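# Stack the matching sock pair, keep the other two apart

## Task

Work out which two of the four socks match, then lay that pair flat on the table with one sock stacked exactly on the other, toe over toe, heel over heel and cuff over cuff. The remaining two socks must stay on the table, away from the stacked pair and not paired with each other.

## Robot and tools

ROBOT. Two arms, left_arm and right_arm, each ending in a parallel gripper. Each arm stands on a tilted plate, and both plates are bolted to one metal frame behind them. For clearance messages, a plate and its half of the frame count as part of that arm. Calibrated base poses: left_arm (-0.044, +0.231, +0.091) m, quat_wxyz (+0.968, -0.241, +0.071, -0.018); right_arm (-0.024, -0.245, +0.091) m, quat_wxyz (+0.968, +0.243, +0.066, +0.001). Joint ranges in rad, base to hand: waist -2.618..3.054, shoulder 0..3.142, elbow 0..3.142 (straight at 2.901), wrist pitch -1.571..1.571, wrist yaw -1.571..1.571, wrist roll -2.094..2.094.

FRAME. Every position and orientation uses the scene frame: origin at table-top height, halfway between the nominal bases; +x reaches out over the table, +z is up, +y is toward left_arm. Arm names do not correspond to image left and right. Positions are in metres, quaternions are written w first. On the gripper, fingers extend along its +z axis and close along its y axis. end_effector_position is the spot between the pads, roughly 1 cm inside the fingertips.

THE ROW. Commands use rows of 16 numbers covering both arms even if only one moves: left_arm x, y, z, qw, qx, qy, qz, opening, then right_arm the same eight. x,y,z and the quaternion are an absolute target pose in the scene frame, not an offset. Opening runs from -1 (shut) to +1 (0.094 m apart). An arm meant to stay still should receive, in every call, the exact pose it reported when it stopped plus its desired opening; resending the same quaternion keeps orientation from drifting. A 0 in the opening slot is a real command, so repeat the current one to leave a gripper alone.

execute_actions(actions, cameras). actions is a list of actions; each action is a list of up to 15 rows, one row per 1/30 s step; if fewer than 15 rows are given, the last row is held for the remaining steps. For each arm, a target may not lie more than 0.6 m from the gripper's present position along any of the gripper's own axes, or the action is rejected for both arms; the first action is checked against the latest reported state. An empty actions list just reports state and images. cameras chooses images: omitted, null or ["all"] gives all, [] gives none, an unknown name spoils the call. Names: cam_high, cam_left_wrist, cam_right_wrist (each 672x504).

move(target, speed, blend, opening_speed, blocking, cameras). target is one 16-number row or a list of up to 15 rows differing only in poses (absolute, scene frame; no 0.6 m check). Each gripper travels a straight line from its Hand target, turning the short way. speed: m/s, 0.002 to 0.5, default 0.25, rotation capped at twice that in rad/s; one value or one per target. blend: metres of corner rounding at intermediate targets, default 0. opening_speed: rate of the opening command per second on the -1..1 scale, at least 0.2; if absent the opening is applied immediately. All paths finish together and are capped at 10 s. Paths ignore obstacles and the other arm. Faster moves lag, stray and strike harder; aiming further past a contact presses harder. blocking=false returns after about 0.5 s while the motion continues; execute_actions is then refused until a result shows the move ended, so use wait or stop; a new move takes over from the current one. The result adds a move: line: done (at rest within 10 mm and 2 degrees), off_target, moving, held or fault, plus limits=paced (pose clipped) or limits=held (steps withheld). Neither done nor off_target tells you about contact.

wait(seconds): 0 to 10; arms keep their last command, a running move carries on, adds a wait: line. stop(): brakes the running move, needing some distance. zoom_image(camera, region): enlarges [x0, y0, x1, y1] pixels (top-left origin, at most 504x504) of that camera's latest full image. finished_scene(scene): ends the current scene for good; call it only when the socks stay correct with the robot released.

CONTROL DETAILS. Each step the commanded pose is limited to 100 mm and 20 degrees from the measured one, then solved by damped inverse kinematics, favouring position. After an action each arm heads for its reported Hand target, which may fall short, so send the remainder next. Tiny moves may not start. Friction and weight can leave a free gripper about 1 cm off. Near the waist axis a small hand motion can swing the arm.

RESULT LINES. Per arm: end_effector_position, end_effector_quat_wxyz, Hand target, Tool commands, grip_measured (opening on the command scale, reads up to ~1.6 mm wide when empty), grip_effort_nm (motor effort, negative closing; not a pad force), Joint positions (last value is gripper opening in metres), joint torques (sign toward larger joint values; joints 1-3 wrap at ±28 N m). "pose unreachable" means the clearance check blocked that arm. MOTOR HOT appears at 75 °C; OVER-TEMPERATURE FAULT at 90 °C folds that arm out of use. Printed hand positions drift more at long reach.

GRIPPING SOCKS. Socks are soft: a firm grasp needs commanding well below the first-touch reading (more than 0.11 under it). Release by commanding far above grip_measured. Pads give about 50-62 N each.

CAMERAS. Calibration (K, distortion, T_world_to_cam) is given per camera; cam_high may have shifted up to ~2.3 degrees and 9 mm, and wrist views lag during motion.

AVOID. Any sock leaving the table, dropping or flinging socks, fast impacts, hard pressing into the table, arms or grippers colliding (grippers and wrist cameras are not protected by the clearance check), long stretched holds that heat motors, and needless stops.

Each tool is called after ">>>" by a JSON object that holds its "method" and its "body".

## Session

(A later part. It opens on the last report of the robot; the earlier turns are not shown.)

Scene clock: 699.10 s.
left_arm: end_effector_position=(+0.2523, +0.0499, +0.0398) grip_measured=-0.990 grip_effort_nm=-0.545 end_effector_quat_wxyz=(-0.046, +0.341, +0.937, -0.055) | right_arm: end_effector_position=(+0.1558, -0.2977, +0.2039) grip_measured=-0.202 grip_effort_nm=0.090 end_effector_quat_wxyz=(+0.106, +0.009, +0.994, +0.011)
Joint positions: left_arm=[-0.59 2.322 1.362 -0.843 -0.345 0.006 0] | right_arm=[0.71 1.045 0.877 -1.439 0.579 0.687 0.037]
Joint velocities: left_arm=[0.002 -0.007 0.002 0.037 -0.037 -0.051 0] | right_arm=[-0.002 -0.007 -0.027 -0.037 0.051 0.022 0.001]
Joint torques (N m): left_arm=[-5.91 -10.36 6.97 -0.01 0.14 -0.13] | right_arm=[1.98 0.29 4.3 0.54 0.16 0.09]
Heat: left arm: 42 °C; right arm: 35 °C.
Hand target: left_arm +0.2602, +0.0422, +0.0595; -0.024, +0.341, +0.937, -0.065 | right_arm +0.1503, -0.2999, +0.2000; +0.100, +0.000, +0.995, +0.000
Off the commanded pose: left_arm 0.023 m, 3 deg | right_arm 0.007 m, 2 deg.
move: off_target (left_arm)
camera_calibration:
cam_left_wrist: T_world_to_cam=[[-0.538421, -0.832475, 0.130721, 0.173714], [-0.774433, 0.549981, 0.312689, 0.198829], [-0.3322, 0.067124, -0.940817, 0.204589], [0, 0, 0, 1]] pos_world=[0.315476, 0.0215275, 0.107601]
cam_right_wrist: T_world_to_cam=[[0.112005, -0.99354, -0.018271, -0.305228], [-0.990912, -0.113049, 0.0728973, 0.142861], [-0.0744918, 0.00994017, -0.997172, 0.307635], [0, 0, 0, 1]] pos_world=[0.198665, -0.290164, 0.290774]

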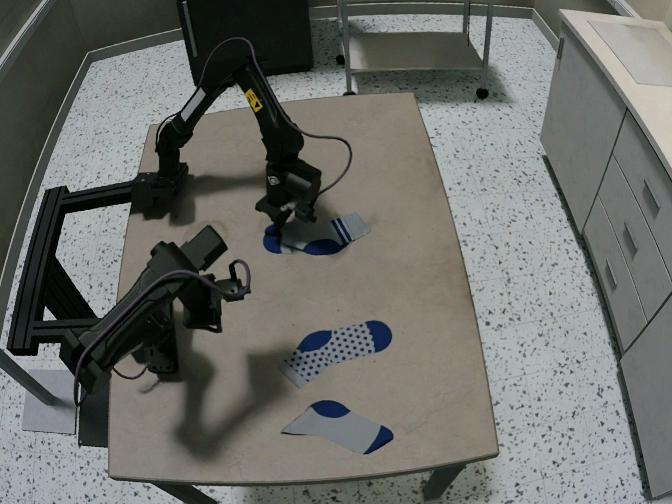

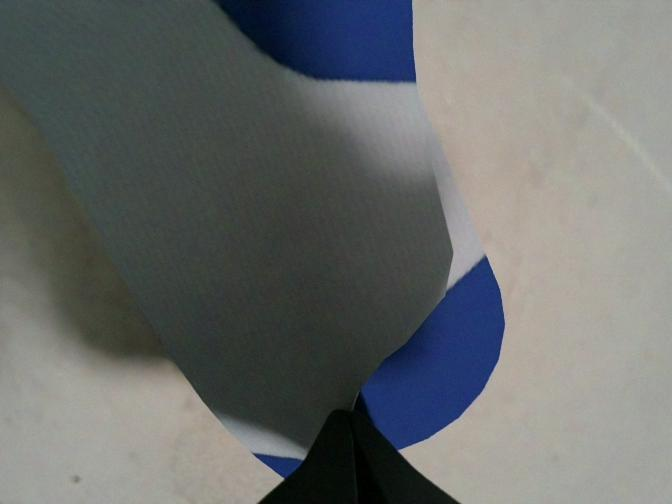

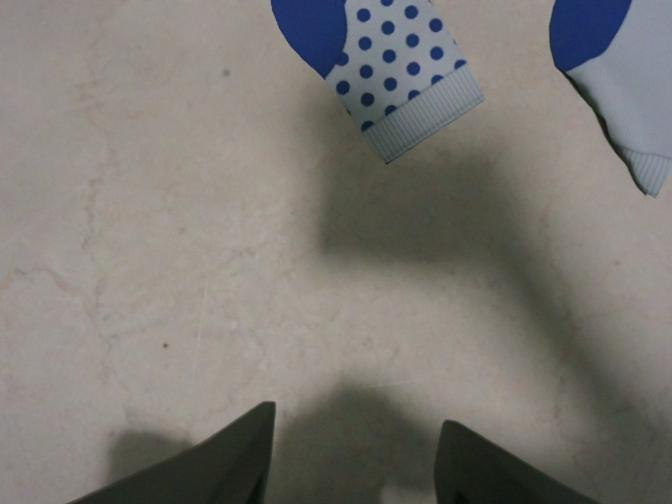

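>>> {"method": "move", "body": {"target": [[0.285,0.045,0.12,-0.024,0.341,0.938,-0.066,-1,0.15,-0.30,0.2,0.1,0,0.995,0,-0.2],[0.255,0.005,0.09,-0.024,0.341,0.938,-0.066,-1,0.15,-0.30,0.2,0.1,0,0.995,0,-0.2],[0.25,0.002,0.05,-0.024,0.341,0.938,-0.066,-1,0.15,-0.30,0.2,0.1,0,0.995,0,-0.2]], "speed": 0.1}}

>>> {"method": "zoom_image", "body": {"camera": "cam_high", "region": [230, 160, 410, 290]}}

Scene clock: 706.60 s.
left_arm: end_effector_position=(+0.2497, +0.0052, +0.0534) grip_measured=-0.990 grip_effort_nm=-0.535 end_effector_quat_wxyz=(-0.026, +0.340, +0.938, -0.062) | right_arm: end_effector_position=(+0.1558, -0.2977, +0.2039) grip_measured=-0.202 grip_effort_nm=0.090 end_effector_quat_wxyz=(+0.106, +0.009, +0.994, +0.011)
Joint positions: left_arm=[-0.689 2.392 1.461 -0.86 -0.325 -0.082 0] | right_arm=[0.71 1.045 0.877 -1.439 0.579 0.687 0.037]
Joint velocities: left_arm=[0.002 -0.022 -0.012 -0.007 0.022 0.066 -0.001] | right_arm=[-0.017 0.002 -0.007 -0.037 0.051 0.051 0.001]
Joint torques (N m): left_arm=[-4 -7.41 4.88 0.47 0.08 0.04] | right_arm=[1.96 0.29 4.31 0.54 0.16 0.09]
Heat: left arm: 43 °C; right arm: 35 °C.
Hand target: left_arm +0.2499, +0.0026, +0.0494; -0.024, +0.341, +0.938, -0.065 | right_arm +0.1503, -0.2999, +0.2000; +0.100, +0.000, +0.995, +0.000
Off the commanded pose: left_arm 0.005 m, 0 deg | right_arm 0.007 m, 2 deg.
move: done
camera_calibration:
cam_left_wrist: T_world_to_cam=[[-0.537543, -0.832337, 0.13514, 0.132834], [-0.787819, 0.552864, 0.271445, 0.222722], [-0.300647, 0.0394475, -0.952919, 0.21238], [0, 0, 0, 1]] pos_world=[0.31072, -0.0209505, 0.123974]
cam_right_wrist: T_world_to_cam=[[0.112005, -0.99354, -0.018271, -0.305228], [-0.990912, -0.113049, 0.0728973, 0.142861], [-0.0744918, 0.00994017, -0.997172, 0.307635], [0, 0, 0, 1]] pos_world=[0.198665, -0.290164, 0.290774]

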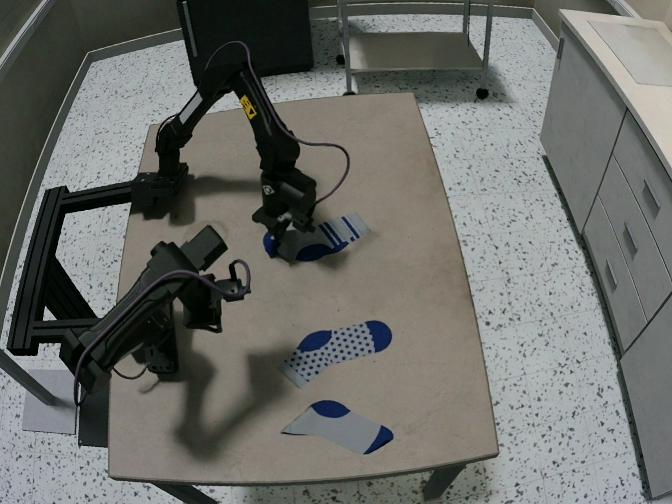

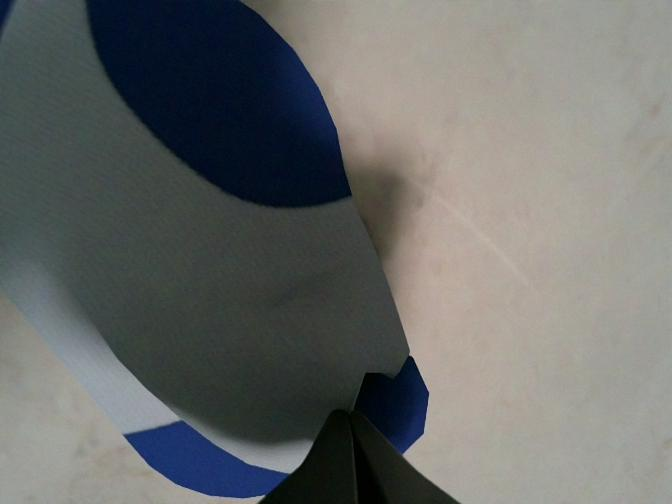

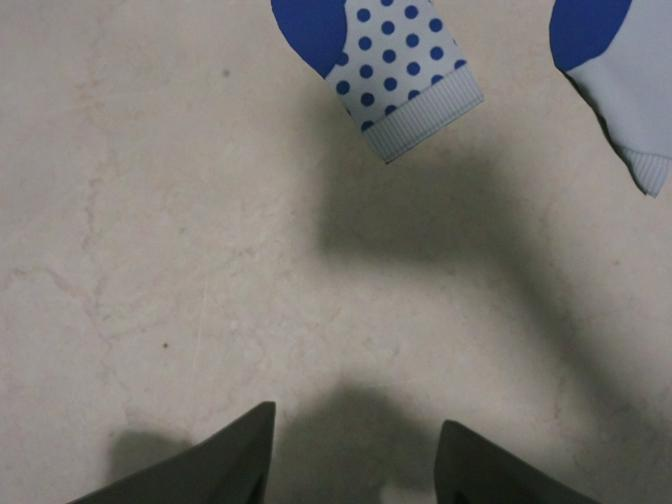

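Scaled by 2.800.

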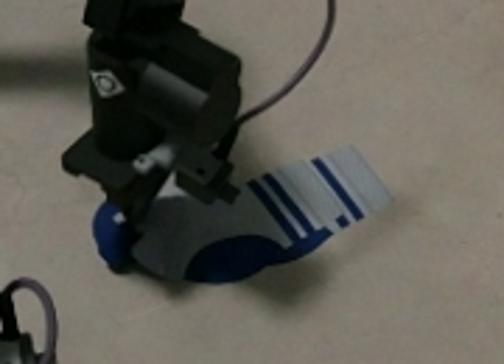

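>>> {"method": "move", "body": {"target": [[0.252,0.003,0.035,-0.024,0.341,0.938,-0.066,-1,0.15,-0.30,0.2,0.1,0,0.995,0,-0.2],[0.266,0.02,0.022,-0.024,0.341,0.938,-0.066,-1,0.15,-0.30,0.2,0.1,0,0.995,0,-0.2],[0.275,0.034,0.012,-0.024,0.341,0.938,-0.066,-1,0.15,-0.30,0.2,0.1,0,0.995,0,-0.2]], "speed": 0.06, "blend": 0.008}}

>>> {"method": "move", "body": {"target": [0.273,0.034,0.012,-0.024,0.341,0.938,-0.066,-0.3,0.15,-0.30,0.2,0.1,0,0.995,0,-0.2], "speed": 0.06, "opening_speed": 0.7}}

>>> {"method": "move", "body": {"target": [[0.273,0.034,0.08,-0.024,0.341,0.938,-0.066,-0.3,0.15,-0.30,0.2,0.1,0,0.995,0,-0.2],[0.26,0.10,0.28,0.1,0,0.995,0,-0.2,0.15,-0.30,0.2,0.1,0,0.995,0,-0.2]], "speed": [0.06,0.25]}}

>>> {"method": "zoom_image", "body": {"camera": "cam_left_wrist", "region": [250, 0, 600, 400]}}

Scene clock: 714.50 s.
left_arm: end_effector_position=(+0.2729, +0.0339, +0.0166) grip_measured=-0.990 grip_effort_nm=-0.545 end_effector_quat_wxyz=(-0.030, +0.340, +0.937, -0.071) | right_arm: end_effector_position=(+0.1558, -0.2977, +0.2039) grip_measured=-0.202 grip_effort_nm=0.090 end_effector_quat_wxyz=(+0.106, +0.009, +0.994, +0.011)
Joint positions: left_arm=[-0.554 2.408 1.421 -0.76 -0.333 0.06 0] | right_arm=[0.71 1.045 0.877 -1.439 0.579 0.687 0.037]
Joint velocities: left_arm=[0.007 0.007 -0.007 -0.022 0.022 0.022 0] | right_arm=[0.012 -0.002 0.002 -0.007 -0.037 0.051 0]
Joint torques (N m): left_arm=[-4.1 -7.79 3.85 0.49 -0.01 0.04] | right_arm=[1.98 0.29 4.3 0.54 0.16 0.1]
Heat: left arm: 43 °C; right arm: 35 °C.
Hand target: left_arm +0.2744, +0.0333, +0.0125; -0.024, +0.341, +0.937, -0.068 | right_arm +0.1503, -0.2999, +0.2000; +0.100, +0.000, +0.995, +0.000
Off the commanded pose: left_arm 0.005 m, 1 deg | right_arm 0.007 m, 2 deg.
move: done; blend cut to 0.0073 m at target 1
camera_calibration:
cam_left_wrist: T_world_to_cam=[[-0.537822, -0.829092, 0.152821, 0.173844], [-0.783007, 0.558426, 0.27397, 0.233587], [-0.312485, 0.0276868, -0.949519, 0.186739], [0, 0, 0, 1]] pos_world=[0.334751, 0.00852114, 0.0867499]
cam_right_wrist: T_world_to_cam=[[0.112005, -0.99354, -0.018271, -0.305228], [-0.990912, -0.113049, 0.0728973, 0.142861], [-0.0744918, 0.00994017, -0.997172, 0.307635], [0, 0, 0, 1]] pos_world=[0.198665, -0.290164, 0.290774]

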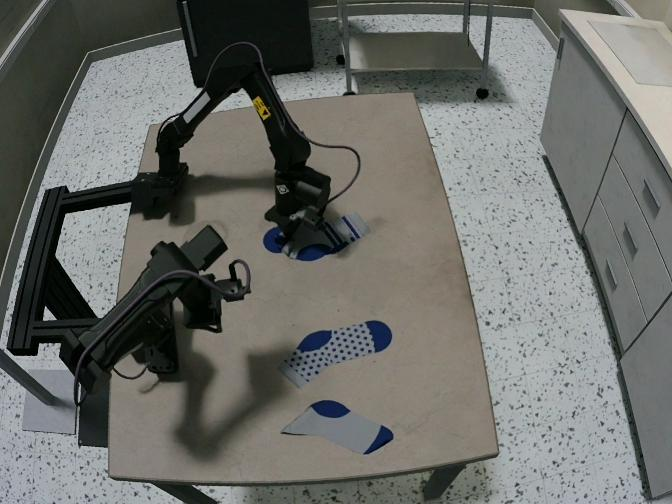

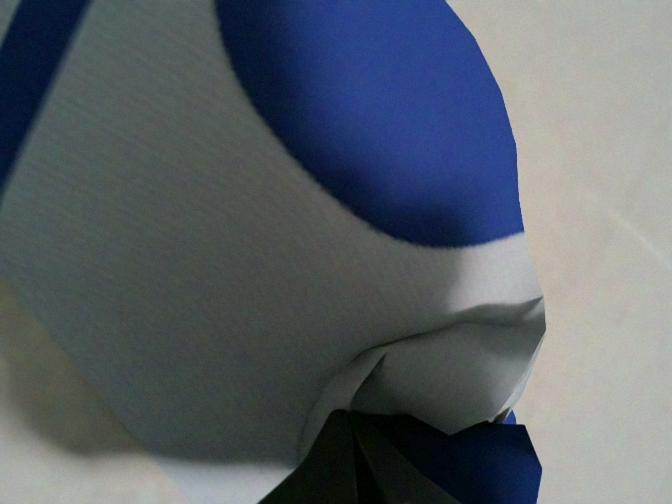

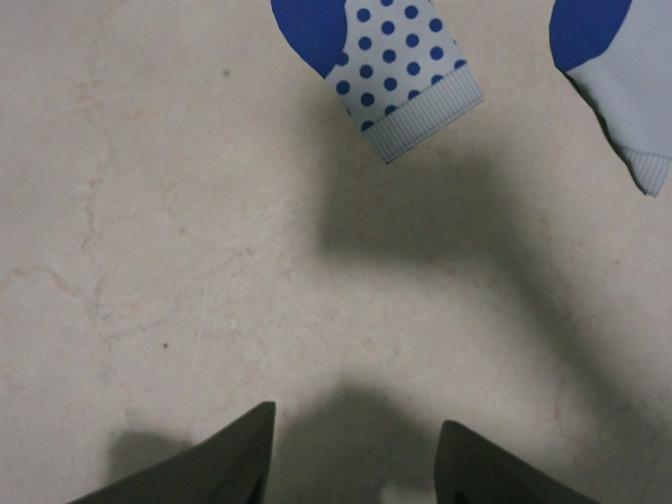

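Scene clock: 715.70 s.
left_arm: end_effector_position=(+0.2723, +0.0349, +0.0145) grip_measured=-0.302 grip_effort_nm=0.095 end_effector_quat_wxyz=(-0.028, +0.340, +0.937, -0.067) | right_arm: end_effector_position=(+0.1558, -0.2977, +0.2039) grip_measured=-0.202 grip_effort_nm=0.085 end_effector_quat_wxyz=(+0.106, +0.009, +0.994, +0.011)
Joint positions: left_arm=[-0.554 2.408 1.411 -0.749 -0.341 0.06 0.033] | right_arm=[0.71 1.045 0.877 -1.439 0.579 0.687 0.037]
Joint velocities: left_arm=[-0.002 0.002 -0.002 0.022 0.037 -0.022 0] | right_arm=[0.007 -0.002 -0.002 0.022 0.007 0.051 -0.001]
Joint torques (N m): left_arm=[-4.34 -8.09 3.82 0.4 0.03 0] | right_arm=[1.98 0.29 4.31 0.54 0.16 0.09]
Heat: left arm: 42 °C; right arm: 35 °C.
Hand target: left_arm +0.2730, +0.0341, +0.0120; -0.024, +0.341, +0.938, -0.066 | right_arm +0.1503, -0.2999, +0.2000; +0.100, +0.000, +0.995, +0.000
Off the commanded pose: left_arm 0.003 m, 0 deg | right_arm 0.007 m, 2 deg.
move: done
camera_calibration:
cam_left_wrist: T_world_to_cam=[[-0.538317, -0.83018, 0.144971, 0.174941], [-0.784762, 0.556512, 0.272841, 0.233637], [-0.307185, 0.0331076, -0.951074, 0.182955], [0, 0, 0, 1]] pos_world=[0.333724, 0.00915311, 0.0848965]
cam_right_wrist: T_world_to_cam=[[0.112005, -0.99354, -0.018271, -0.305228], [-0.990912, -0.113049, 0.0728973, 0.142861], [-0.0744918, 0.00994017, -0.997172, 0.307635], [0, 0, 0, 1]] pos_world=[0.198665, -0.290164, 0.290774]

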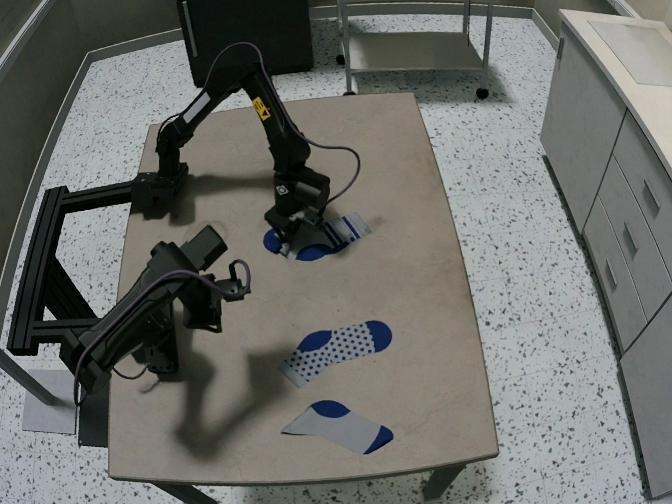

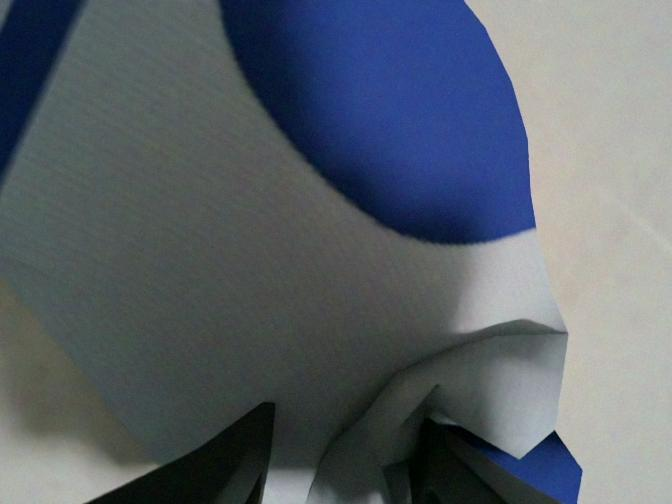

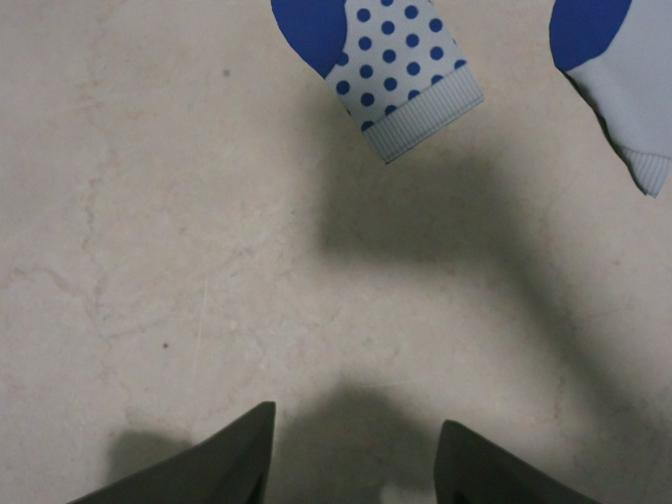

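every target must give the same left_gripper/opening; nothing of the call was run

Scaled by 1.260.

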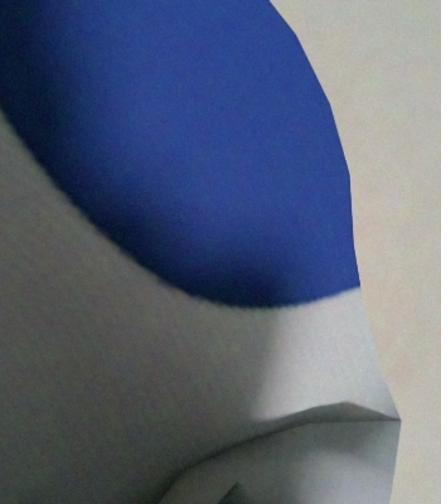

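>>> {"method": "move", "body": {"target": [[0.270,0.036,0.08,-0.024,0.341,0.938,-0.066,-0.3,0.15,-0.30,0.2,0.1,0,0.995,0,-0.2],[0.26,0.10,0.28,0.1,0,0.995,0,-0.3,0.15,-0.30,0.2,0.1,0,0.995,0,-0.2]], "speed": [0.06,0.25]}}

>>> {"method": "zoom_image", "body": {"camera": "cam_left_wrist", "region": [250, 0, 600, 400]}}

Scene clock: 721.27 s.
left_arm: end_effector_position=(+0.2639, +0.0980, +0.2661) grip_measured=-0.302 grip_effort_nm=0.095 end_effector_quat_wxyz=(+0.086, +0.000, +0.996, +0.009) | right_arm: end_effector_position=(+0.1558, -0.2977, +0.2039) grip_measured=-0.202 grip_effort_nm=0.090 end_effector_quat_wxyz=(+0.106, +0.009, +0.994, +0.011)
Joint positions: left_arm=[-0.875 2.02 1.761 -1.525 -0.561 -0.932 0.033] | right_arm=[0.71 1.045 0.877 -1.439 0.579 0.687 0.037]
Joint velocities: left_arm=[-0.027 -0.002 -0.002 0.022 -0.022 0.007 -0.001] | right_arm=[-0.007 0.017 -0.017 -0.022 0.051 0.037 0]
Joint torques (N m): left_arm=[-4.64 -6.43 8.09 0.29 -0.22 -0.06] | right_arm=[1.98 0.29 4.29 0.54 0.15 0.1]
Heat: left arm: 43 °C; right arm: 35 °C.
Hand target: left_arm +0.2645, +0.0978, +0.2790; +0.102, +0.000, +0.995, +0.003 | right_arm +0.1503, -0.2999, +0.2000; +0.100, +0.000, +0.995, +0.000
Off the commanded pose: left_arm 0.015 m, 2 deg | right_arm 0.007 m, 2 deg.
move: off_target (left_arm)
camera_calibration:
cam_left_wrist: T_world_to_cam=[[0.118891, -0.992898, 0.0043437, 0.066296], [-0.989545, -0.118127, 0.0827485, 0.294046], [-0.0816477, -0.0141363, -0.996561, 0.374758], [0, 0, 0, 1]] pos_world=[0.313688, 0.105858, 0.348849]
cam_right_wrist: T_world_to_cam=[[0.112005, -0.99354, -0.018271, -0.305228], [-0.990912, -0.113049, 0.0728973, 0.142861], [-0.0744918, 0.00994017, -0.997172, 0.307635], [0, 0, 0, 1]] pos_world=[0.198665, -0.290164, 0.290774]

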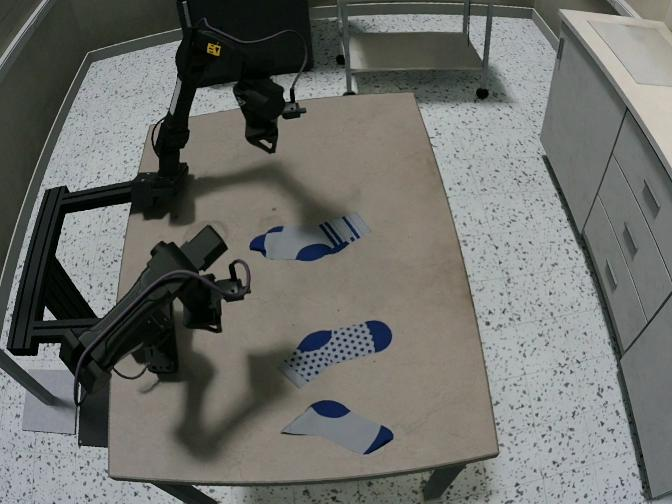

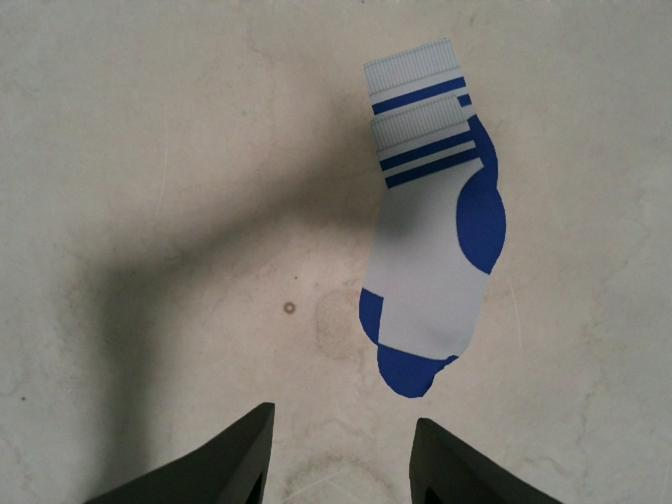

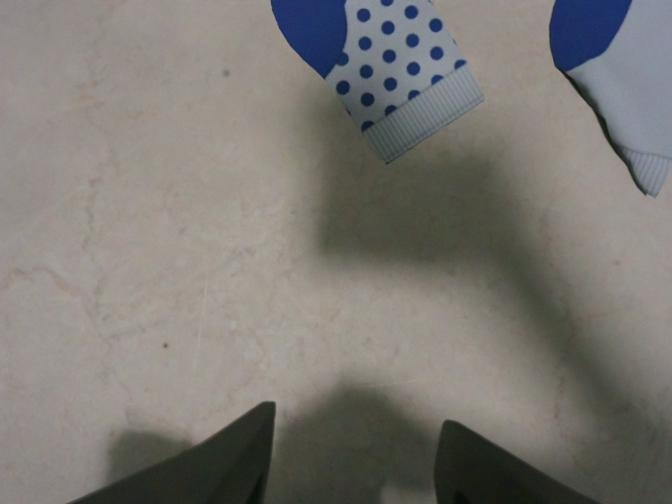

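Scaled by 1.260.

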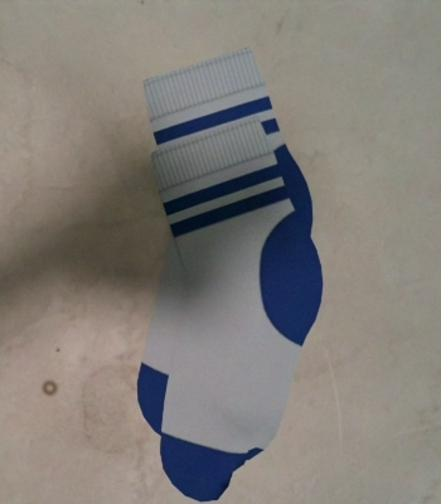

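>>> {"method": "move", "body": {"target": [[0.39,0.055,0.12,0.0385,0.554,0.8295,0.0577,-0.3,0.15,-0.30,0.2,0.1,0,0.995,0,-0.2],[0.392,0.053,0.055,0.0385,0.554,0.8295,0.0577,-0.3,0.15,-0.30,0.2,0.1,0,0.995,0,-0.2]], "speed": 0.2}}

Scene clock: 741.73 s.
left_arm: end_effector_position=(+0.3869, +0.0570, +0.0533) grip_measured=-0.302 grip_effort_nm=0.105 end_effector_quat_wxyz=(+0.032, +0.553, +0.831, +0.050) | right_arm: end_effector_position=(+0.1558, -0.2977, +0.2039) grip_measured=-0.202 grip_effort_nm=0.090 end_effector_quat_wxyz=(+0.106, +0.009, +0.994, +0.011)
Joint positions: left_arm=[-0.515 2.528 1.861 -0.962 -0.59 0.629 0.033] | right_arm=[0.71 1.045 0.877 -1.439 0.579 0.687 0.037]
Joint velocities: left_arm=[-0.007 0.012 -0.007 -0.037 -0.022 -0.007 0] | right_arm=[-0.002 -0.022 -0.027 0.022 -0.095 0.007 -0.001]
Joint torques (N m): left_arm=[-5.64 -9.5 5.12 0.55 -0.08 0.02] | right_arm=[1.98 0.29 4.3 0.54 0.16 0.1]
Heat: left arm: 42 °C; right arm: 34 °C.
Hand target: left_arm +0.3888, +0.0525, +0.0540; +0.040, +0.555, +0.830, +0.053 | right_arm +0.1503, -0.2999, +0.2000; +0.100, +0.000, +0.995, +0.000
Off the commanded pose: left_arm 0.007 m, 1 deg | right_arm 0.007 m, 2 deg.
move: done
camera_calibration:
cam_left_wrist: T_world_to_cam=[[-0.863413, -0.490934, -0.116197, 0.369748], [-0.504077, 0.830097, 0.238423, 0.178332], [-0.0205952, 0.26443, -0.964185, 0.130914], [0, 0, 0, 1]] pos_world=[0.411835, -0.00112909, 0.126671]
cam_right_wrist: T_world_to_cam=[[0.112005, -0.99354, -0.018271, -0.305228], [-0.990912, -0.113049, 0.0728973, 0.142861], [-0.0744918, 0.00994017, -0.997172, 0.307635], [0, 0, 0, 1]] pos_world=[0.198665, -0.290164, 0.290774]

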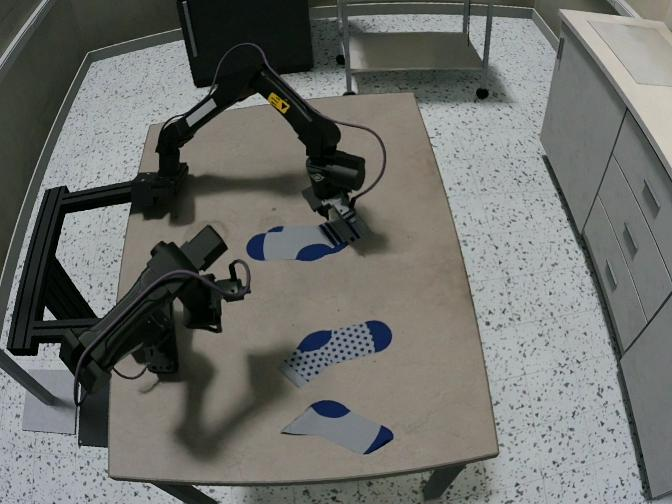

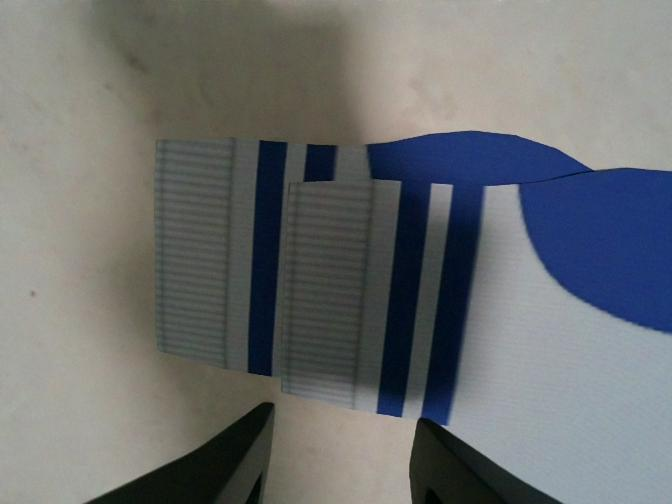

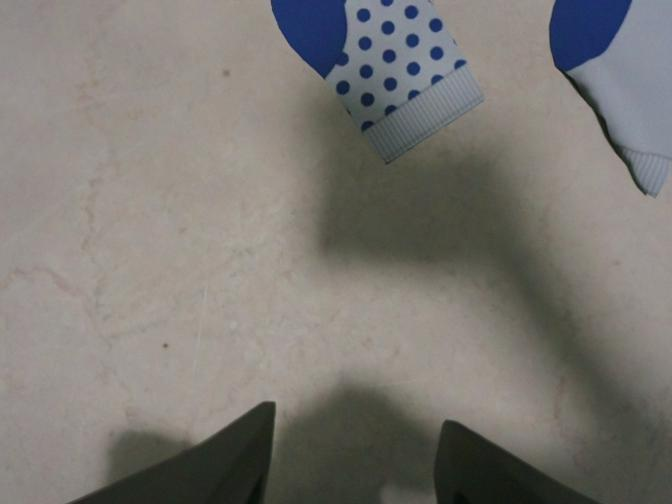

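>>> {"method": "move", "body": {"target": [[0.412,0.047,0.04,0.0385,0.554,0.8295,0.0577,-0.3,0.15,-0.30,0.2,0.1,0,0.995,0,-0.2],[0.414,0.044,0.006,0.0385,0.554,0.8295,0.0577,-0.3,0.15,-0.30,0.2,0.1,0,0.995,0,-0.2]], "speed": 0.08}}

Scene clock: 745.53 s.
left_arm: end_effector_position=(+0.4101, +0.0479, +0.0139) grip_measured=-0.302 grip_effort_nm=0.090 end_effector_quat_wxyz=(+0.033, +0.557, +0.828, +0.054) | right_arm: end_effector_position=(+0.1558, -0.2977, +0.2039) grip_measured=-0.202 grip_effort_nm=0.090 end_effector_quat_wxyz=(+0.106, +0.009, +0.994, +0.011)
Joint positions: left_arm=[-0.468 2.669 1.985 -0.911 -0.599 0.696 0.033] | right_arm=[0.71 1.045 0.877 -1.439 0.579 0.687 0.037]
Joint velocities: left_arm=[0.002 0.002 0.002 -0.007 -0.051 -0.066 0.001] | right_arm=[-0.007 0.012 0.002 -0.007 -0.051 -0.037 -0.001]
Joint torques (N m): left_arm=[-5.2 -8.69 5.42 0.77 -0.1 0.01] | right_arm=[1.98 0.29 4.3 0.54 0.16 0.1]
Heat: left arm: 43 °C; right arm: 34 °C.
Hand target: left_arm +0.4131, +0.0438, +0.0059; +0.039, +0.554, +0.829, +0.057 | right_arm +0.1503, -0.2999, +0.2000; +0.100, +0.000, +0.995, +0.000
Off the commanded pose: left_arm 0.010 m, 1 deg | right_arm 0.007 m, 2 deg.
move: done
camera_calibration:
cam_left_wrist: T_world_to_cam=[[-0.867669, -0.481607, -0.123312, 0.382093], [-0.496966, 0.833643, 0.240963, 0.203839], [-0.0132514, 0.270358, -0.962669, 0.0924457], [0, 0, 0, 1]] pos_world=[0.434056, -0.0109035, 0.0869936]
cam_right_wrist: T_world_to_cam=[[0.112005, -0.99354, -0.018271, -0.305228], [-0.990912, -0.113049, 0.0728973, 0.142861], [-0.0744918, 0.00994017, -0.997172, 0.307635], [0, 0, 0, 1]] pos_world=[0.198665, -0.290164, 0.290774]

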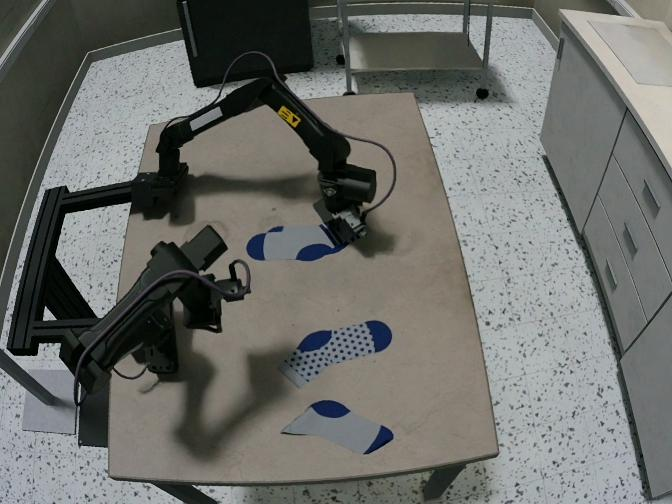

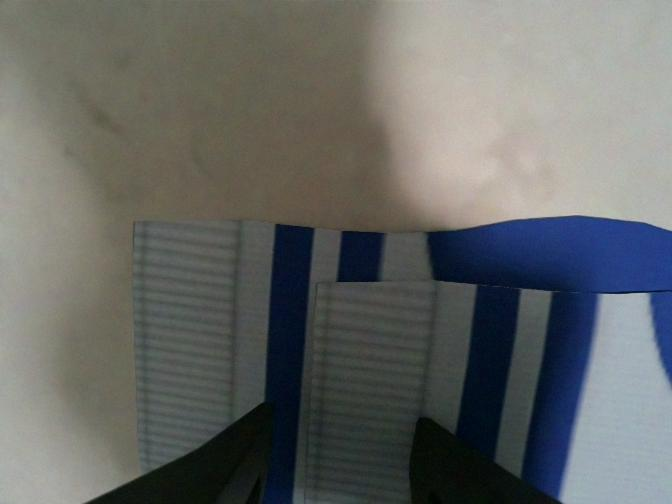

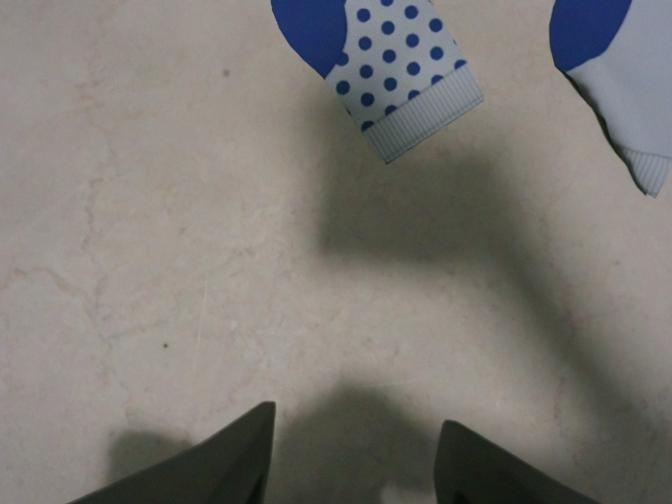

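>>> {"method": "move", "body": {"target": [0.414,0.044,-0.003,0.0385,0.554,0.8295,0.0577,-0.3,0.15,-0.30,0.2,0.1,0,0.995,0,-0.2], "speed": 0.05, "cameras": []}}

>>> {"method": "move", "body": {"target": [0.414,0.044,-0.004,0.0385,0.554,0.8295,0.0577,-1,0.15,-0.30,0.2,0.1,0,0.995,0,-0.2], "speed": 0.05, "opening_speed": 0.6, "cameras": ["cam_left_wrist"]}}

>>> {"method": "move", "body": {"target": [0.416,0.048,0.05,0.0385,0.554,0.8295,0.0577,-1,0.15,-0.30,0.2,0.1,0,0.995,0,-0.2], "speed": 0.08, "cameras": ["cam_left_wrist","cam_high"]}}

Scene clock: 750.50 s.
left_arm: end_effector_position=(+0.4148, +0.0458, +0.0143) grip_measured=-0.302 grip_effort_nm=0.095 end_effector_quat_wxyz=(+0.043, +0.556, +0.828, +0.056) | right_arm: end_effector_position=(+0.1558, -0.2977, +0.2039) grip_measured=-0.202 grip_effort_nm=0.090 end_effector_quat_wxyz=(+0.106, +0.009, +0.994, +0.011)
Joint positions: left_arm=[-0.468 2.669 1.985 -0.887 -0.601 0.707 0.033] | right_arm=[0.71 1.045 0.877 -1.439 0.579 0.687 0.037]
Joint velocities: left_arm=[0.007 0.012 0.012 -0.095 -0.037 0.051 0] | right_arm=[-0.002 0.012 -0.007 -0.037 -0.037 0.007 -0.001]
Joint torques (N m): left_arm=[-4.52 -8.1 4.71 0.82 -0.11 0.08] | right_arm=[1.98 0.29 4.3 0.54 0.16 0.1]
Heat: left arm: 43 °C; right arm: 34 °C.
Hand target: left_arm +0.4131, +0.0444, -0.0026; +0.038, +0.554, +0.830, +0.057 | right_arm +0.1503, -0.2999, +0.2000; +0.100, +0.000, +0.995, +0.000
Off the commanded pose: left_arm 0.017 m, 1 deg | right_arm 0.007 m, 2 deg.
move: off_target (left_arm)
No camera images: "cameras" was empty.

Scene clock: 751.87 s.
left_arm: end_effector_position=(+0.4174, +0.0449, +0.0122) grip_measured=-0.993 grip_effort_nm=-0.403 end_effector_quat_wxyz=(+0.047, +0.552, +0.830, +0.056) | right_arm: end_effector_position=(+0.1558, -0.2977, +0.2039) grip_measured=-0.202 grip_effort_nm=0.090 end_effector_quat_wxyz=(+0.106, +0.009, +0.994, +0.011)
Joint positions: left_arm=[-0.465 2.673 1.985 -0.87 -0.601 0.708 0] | right_arm=[0.71 1.045 0.877 -1.439 0.579 0.687 0.037]
Joint velocities: left_arm=[-0.012 -0.017 0.002 0.007 -0.007 -0.022 0.001] | right_arm=[0.017 0.007 0.012 0.007 -0.051 0.037 0]
Joint torques (N m): left_arm=[-4.62 -8.12 4.53 0.68 -0.12 0.02] | right_arm=[1.98 0.28 4.31 0.54 0.16 0.1]
Heat: left arm: 43 °C; right arm: 34 °C.
Hand target: left_arm +0.4132, +0.0443, -0.0035; +0.038, +0.554, +0.830, +0.057 | right_arm +0.1503, -0.2999, +0.2000; +0.100, +0.000, +0.995, +0.000
Off the commanded pose: left_arm 0.017 m, 1 deg | right_arm 0.007 m, 2 deg.
move: off_target (left_arm)
camera_calibration:
cam_left_wrist: T_world_to_cam=[[-0.859791, -0.491035, -0.140159, 0.384114], [-0.510546, 0.832038, 0.216922, 0.216448], [0.0101015, 0.258065, -0.966075, 0.0826103], [0, 0, 0, 1]] pos_world=[0.43993, -0.0127984, 0.0866925]
Images, in order (width x height): cam_left_wrist 672x504.

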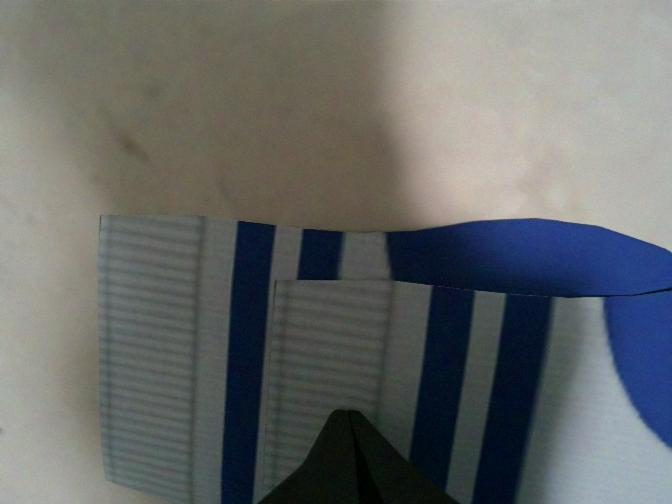

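Scene clock: 753.23 s.
left_arm: end_effector_position=(+0.4094, +0.0571, +0.0241) grip_measured=-0.993 grip_effort_nm=-0.408 end_effector_quat_wxyz=(+0.014, +0.553, +0.831, +0.053) | right_arm: end_effector_position=(+0.1558, -0.2977, +0.2039) grip_measured=-0.202 grip_effort_nm=0.085 end_effector_quat_wxyz=(+0.106, +0.009, +0.994, +0.011)
Joint positions: left_arm=[-0.465 2.673 2.047 -1.015 -0.601 0.666 0] | right_arm=[0.71 1.045 0.877 -1.439 0.579 0.687 0.037]
Joint velocities: left_arm=[-0.017 0.007 -0.017 0.007 -0.022 -0.037 0] | right_arm=[0.002 -0.002 -0.017 0.007 0.022 0.081 -0.001]
Joint torques (N m): left_arm=[-7.83 -12.51 7.61 0.16 -0.12 -0.17] | right_arm=[1.98 0.29 4.3 0.54 0.16 0.1]
Heat: left arm: 43 °C; right arm: 34 °C.
Hand target: left_arm +0.4161, +0.0480, +0.0496; +0.038, +0.554, +0.830, +0.058 | right_arm +0.1503, -0.2999, +0.2000; +0.100, +0.000, +0.995, +0.000
Off the commanded pose: left_arm 0.028 m, 3 deg | right_arm 0.007 m, 2 deg.
move: off_target (left_arm)
camera_calibration:
cam_left_wrist: T_world_to_cam=[[-0.865871, -0.489314, -0.104114, 0.386408], [-0.49795, 0.822978, 0.27341, 0.193685], [-0.0480994, 0.288581, -0.956247, 0.112882], [0, 0, 0, 1]] pos_world=[0.436455, -0.00289981, 0.095218]
Images, in order (width x height): cam_high 672x504, cam_left_wrist 672x504.

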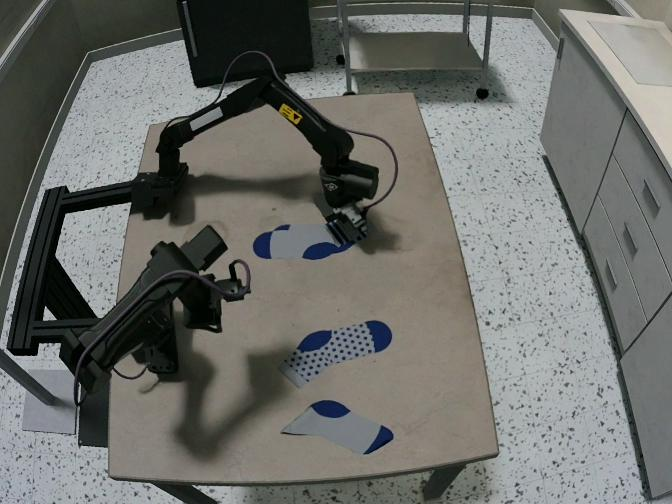

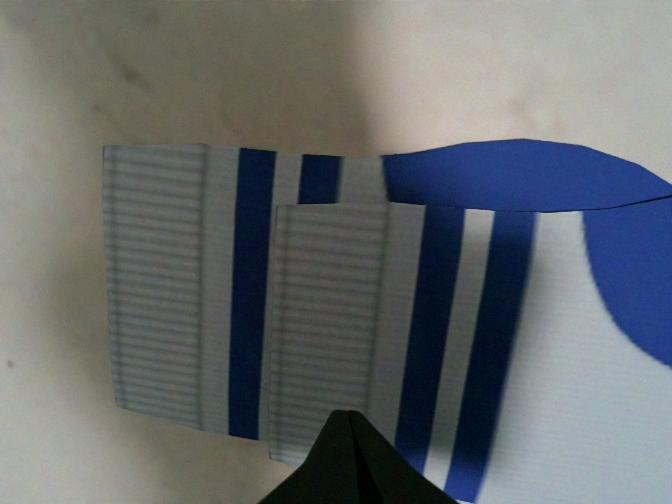

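>>> {"method": "move", "body": {"target": [[0.406,0.05,0.10,0.0385,0.554,0.8295,0.0577,-0.2,0.15,-0.30,0.2,0.1,0,0.995,0,-0.2],[0.30,0.08,0.28,0.1,0,0.995,0,-0.2,0.15,-0.30,0.2,0.1,0,0.995,0,-0.2]], "cameras": ["cam_left_wrist","cam_high"]}}

>>> {"method": "zoom_image", "body": {"camera": "cam_left_wrist", "region": [150, 0, 600, 400]}}

Scene clock: 773.33 s.
left_arm: end_effector_position=(+0.3046, +0.0785, +0.2608) grip_measured=-0.202 grip_effort_nm=0.100 end_effector_quat_wxyz=(+0.087, +0.003, +0.996, +0.015) | right_arm: end_effector_position=(+0.1558, -0.2977, +0.2039) grip_measured=-0.202 grip_effort_nm=0.085 end_effector_quat_wxyz=(+0.106, +0.009, +0.994, +0.011)
Joint positions: left_arm=[-0.822 2.189 1.985 -1.554 -0.581 -0.866 0.037] | right_arm=[0.71 1.045 0.877 -1.439 0.579 0.687 0.037]
Joint velocities: left_arm=[-0.007 0.002 0.002 -0.022 0.007 0.037 -0.001] | right_arm=[-0.012 -0.002 -0.012 -0.022 0.007 0.022 0]
Joint torques (N m): left_arm=[-5.34 -9.14 7.27 0.21 -0.14 -0.11] | right_arm=[1.98 0.29 4.31 0.54 0.16 0.1]
Heat: left arm: 48 °C; right arm: 34 °C.
Hand target: left_arm +0.3032, +0.0805, +0.2799; +0.105, +0.001, +0.994, +0.001 | right_arm +0.1503, -0.2999, +0.2000; +0.100, +0.000, +0.995, +0.000
Off the commanded pose: left_arm 0.020 m, 2 deg | right_arm 0.007 m, 2 deg.
joint sent to its limit (left arm) — joint 4 (wrist pitch), lower limit. The joint targets still meet the commanded pose.
move: off_target (left_arm)
camera_calibration:
cam_left_wrist: T_world_to_cam=[[0.112761, -0.9936, -0.00670117, 0.0469299], [-0.990547, -0.11294, 0.0778501, 0.333656], [-0.0781086, -0.00214064, -0.996943, 0.370579], [0, 0, 0, 1]] pos_world=[0.354156, 0.0851059, 0.343785]
Images, in order (width x height): cam_high 672x504, cam_left_wrist 672x504.

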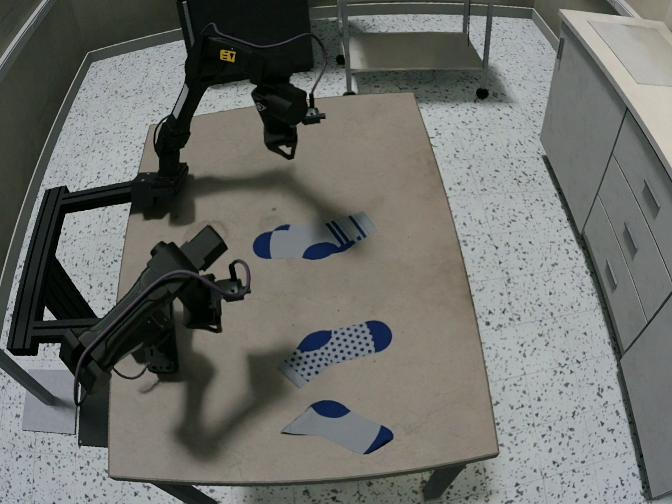

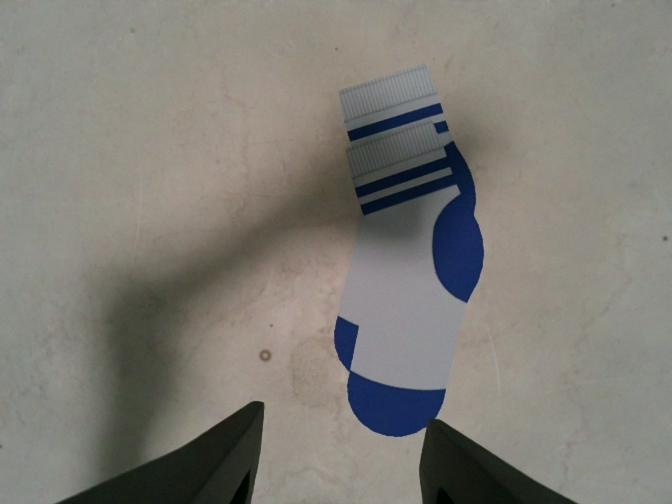

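Scaled by 1.120.

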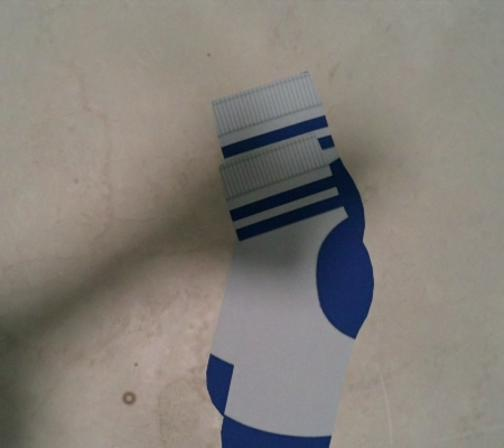

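>>> {"method": "move", "body": {"target": [[0.425,0.035,0.14,0.0385,0.554,0.8295,0.0577,-0.3,0.15,-0.30,0.2,0.1,0,0.995,0,-0.2],[0.437,0.035,0.055,0.0385,0.554,0.8295,0.0577,-0.3,0.15,-0.30,0.2,0.1,0,0.995,0,-0.2]], "cameras": ["cam_left_wrist"]}}

Scene clock: 791.67 s.
left_arm: end_effector_position=(+0.4342, +0.0406, +0.0506) grip_measured=-0.298 grip_effort_nm=-0.129 end_effector_quat_wxyz=(+0.031, +0.550, +0.833, +0.050) | right_arm: end_effector_position=(+0.1558, -0.2977, +0.2039) grip_measured=-0.202 grip_effort_nm=0.095 end_effector_quat_wxyz=(+0.106, +0.009, +0.994, +0.011)
Joint positions: left_arm=[-0.491 2.775 2.334 -1.176 -0.593 0.649 0.033] | right_arm=[0.71 1.045 0.877 -1.439 0.579 0.687 0.037]
Joint velocities: left_arm=[0.002 0.002 0.012 0.022 -0.066 0.037 0.002] | right_arm=[-0.022 -0.002 0.012 -0.095 -0.051 0.022 -0.001]
Joint torques (N m): left_arm=[-6.45 -11 4.63 0.58 -0.1 0.03] | right_arm=[1.98 0.29 4.3 0.54 0.16 0.1]
Heat: left arm: 46 °C; right arm: 33 °C.
Hand target: left_arm +0.4344, +0.0341, +0.0538; +0.040, +0.554, +0.830, +0.054 | right_arm +0.1503, -0.2999, +0.2000; +0.100, +0.000, +0.995, +0.000
Off the commanded pose: left_arm 0.008 m, 1 deg | right_arm 0.007 m, 2 deg.
move: done
camera_calibration:
cam_left_wrist: T_world_to_cam=[[-0.860346, -0.49637, -0.115855, 0.401045], [-0.509169, 0.826458, 0.240236, 0.218767], [-0.0234967, 0.265676, -0.963776, 0.134802], [0, 0, 0, 1]] pos_world=[0.459594, -0.0175485, 0.123826]
Images, in order (width x height): cam_left_wrist 672x504.

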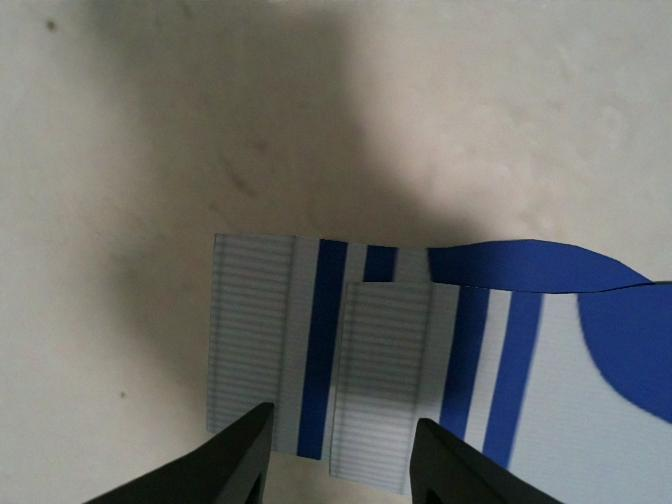

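>>> {"method": "move", "body": {"target": [0.433,0.043,-0.012,0.0385,0.554,0.8295,0.0577,-0.3,0.15,-0.30,0.2,0.1,0,0.995,0,-0.2], "speed": 0.1, "cameras": ["cam_left_wrist"]}}

>>> {"method": "move", "body": {"target": [0.433,0.043,-0.012,0.0385,0.554,0.8295,0.0577,-1,0.15,-0.30,0.2,0.1,0,0.995,0,-0.2], "opening_speed": 0.6, "cameras": ["cam_left_wrist"]}}

Scene clock: 799.23 s.
left_arm: end_effector_position=(+0.4266, +0.0411, +0.0120) grip_measured=-0.298 grip_effort_nm=-0.125 end_effector_quat_wxyz=(+0.034, +0.569, +0.820, +0.053) | right_arm: end_effector_position=(+0.1558, -0.2977, +0.2039) grip_measured=-0.202 grip_effort_nm=0.090 end_effector_quat_wxyz=(+0.106, +0.009, +0.994, +0.011)
Joint positions: left_arm=[-0.462 2.751 2.143 -0.979 -0.597 0.735 0.033] | right_arm=[0.71 1.045 0.877 -1.439 0.579 0.687 0.037]
Joint velocities: left_arm=[0.022 -0.002 -0.007 0.022 0.007 0.022 0.001] | right_arm=[0.022 0.002 0.007 0.007 0.007 0.066 -0.001]
Joint torques (N m): left_arm=[-3.75 -8.76 2.54 1.32 -0.11 0.03] | right_arm=[1.98 0.29 4.31 0.54 0.16 0.1]
Heat: left arm: 46 °C; right arm: 33 °C.
Hand target: left_arm +0.4305, +0.0441, -0.0109; +0.037, +0.554, +0.830, +0.057 | right_arm +0.1503, -0.2999, +0.2000; +0.100, +0.000, +0.995, +0.000
Off the commanded pose: left_arm 0.025 m, 2 deg | right_arm 0.007 m, 2 deg.
move: off_target (left_arm)
camera_calibration:
cam_left_wrist: T_world_to_cam=[[-0.881352, -0.456096, -0.123264, 0.397706], [-0.472426, 0.847656, 0.241439, 0.207117], [-0.00563334, 0.271026, -0.962556, 0.0894345], [0, 0, 0, 1]] pos_world=[0.44887, -0.0184107, 0.0851027]
Images, in order (width x height): cam_left_wrist 672x504.

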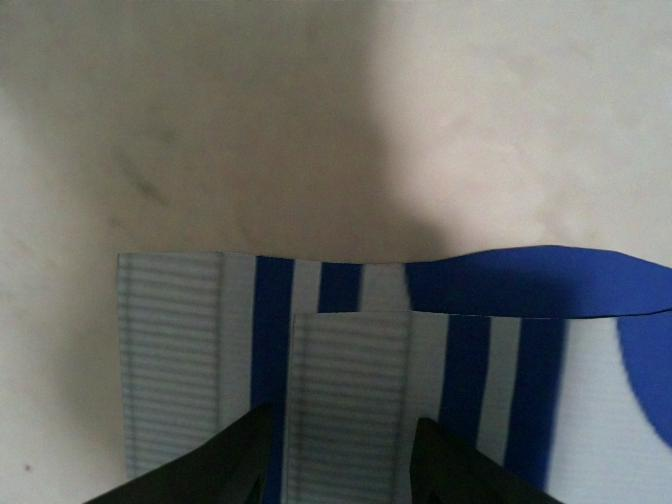

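Scene clock: 800.60 s.
left_arm: end_effector_position=(+0.4350, +0.0377, +0.0114) grip_measured=-0.993 grip_effort_nm=-0.413 end_effector_quat_wxyz=(+0.052, +0.558, +0.827, +0.052) | right_arm: end_effector_position=(+0.1558, -0.2977, +0.2039) grip_measured=-0.202 grip_effort_nm=0.090 end_effector_quat_wxyz=(+0.106, +0.009, +0.994, +0.011)
Joint positions: left_arm=[-0.457 2.75 2.139 -0.932 -0.591 0.735 0] | right_arm=[0.71 1.045 0.877 -1.439 0.579 0.687 0.037]
Joint velocities: left_arm=[-0.007 0.037 0.007 0.007 -0.007 -0.037 0.001] | right_arm=[0.007 -0.002 -0.012 0.022 0.037 -0.051 0]
Joint torques (N m): left_arm=[-3.86 -8.46 3.58 0.83 -0.21 0.01] | right_arm=[1.98 0.29 4.3 0.54 0.16 0.09]
Heat: left arm: 46 °C; right arm: 33 °C.
Hand target: left_arm +0.4318, +0.0432, -0.0112; +0.038, +0.554, +0.830, +0.057 | right_arm +0.1503, -0.2999, +0.2000; +0.100, +0.000, +0.995, +0.000
Off the commanded pose: left_arm 0.024 m, 2 deg | right_arm 0.007 m, 2 deg.
move: off_target (left_arm)
camera_calibration:
cam_left_wrist: T_world_to_cam=[[-0.865978, -0.48087, -0.137282, 0.397873], [-0.499824, 0.841091, 0.206738, 0.226672], [0.016052, 0.247648, -0.968717, 0.081321], [0, 0, 0, 1]] pos_world=[0.45654, -0.0194659, 0.0865358]
Images, in order (width x height): cam_left_wrist 672x504.

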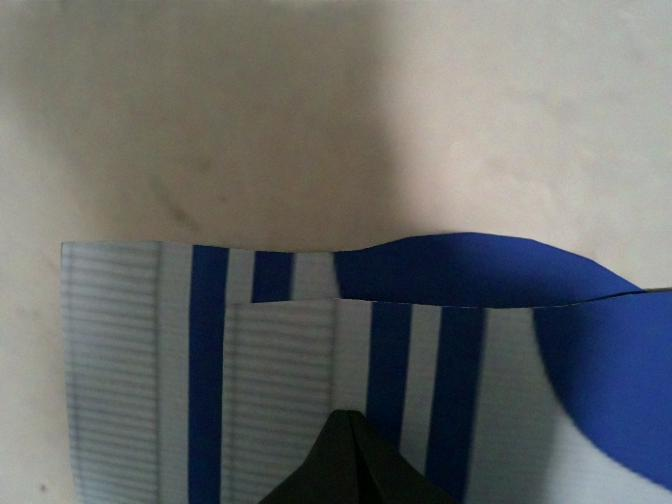

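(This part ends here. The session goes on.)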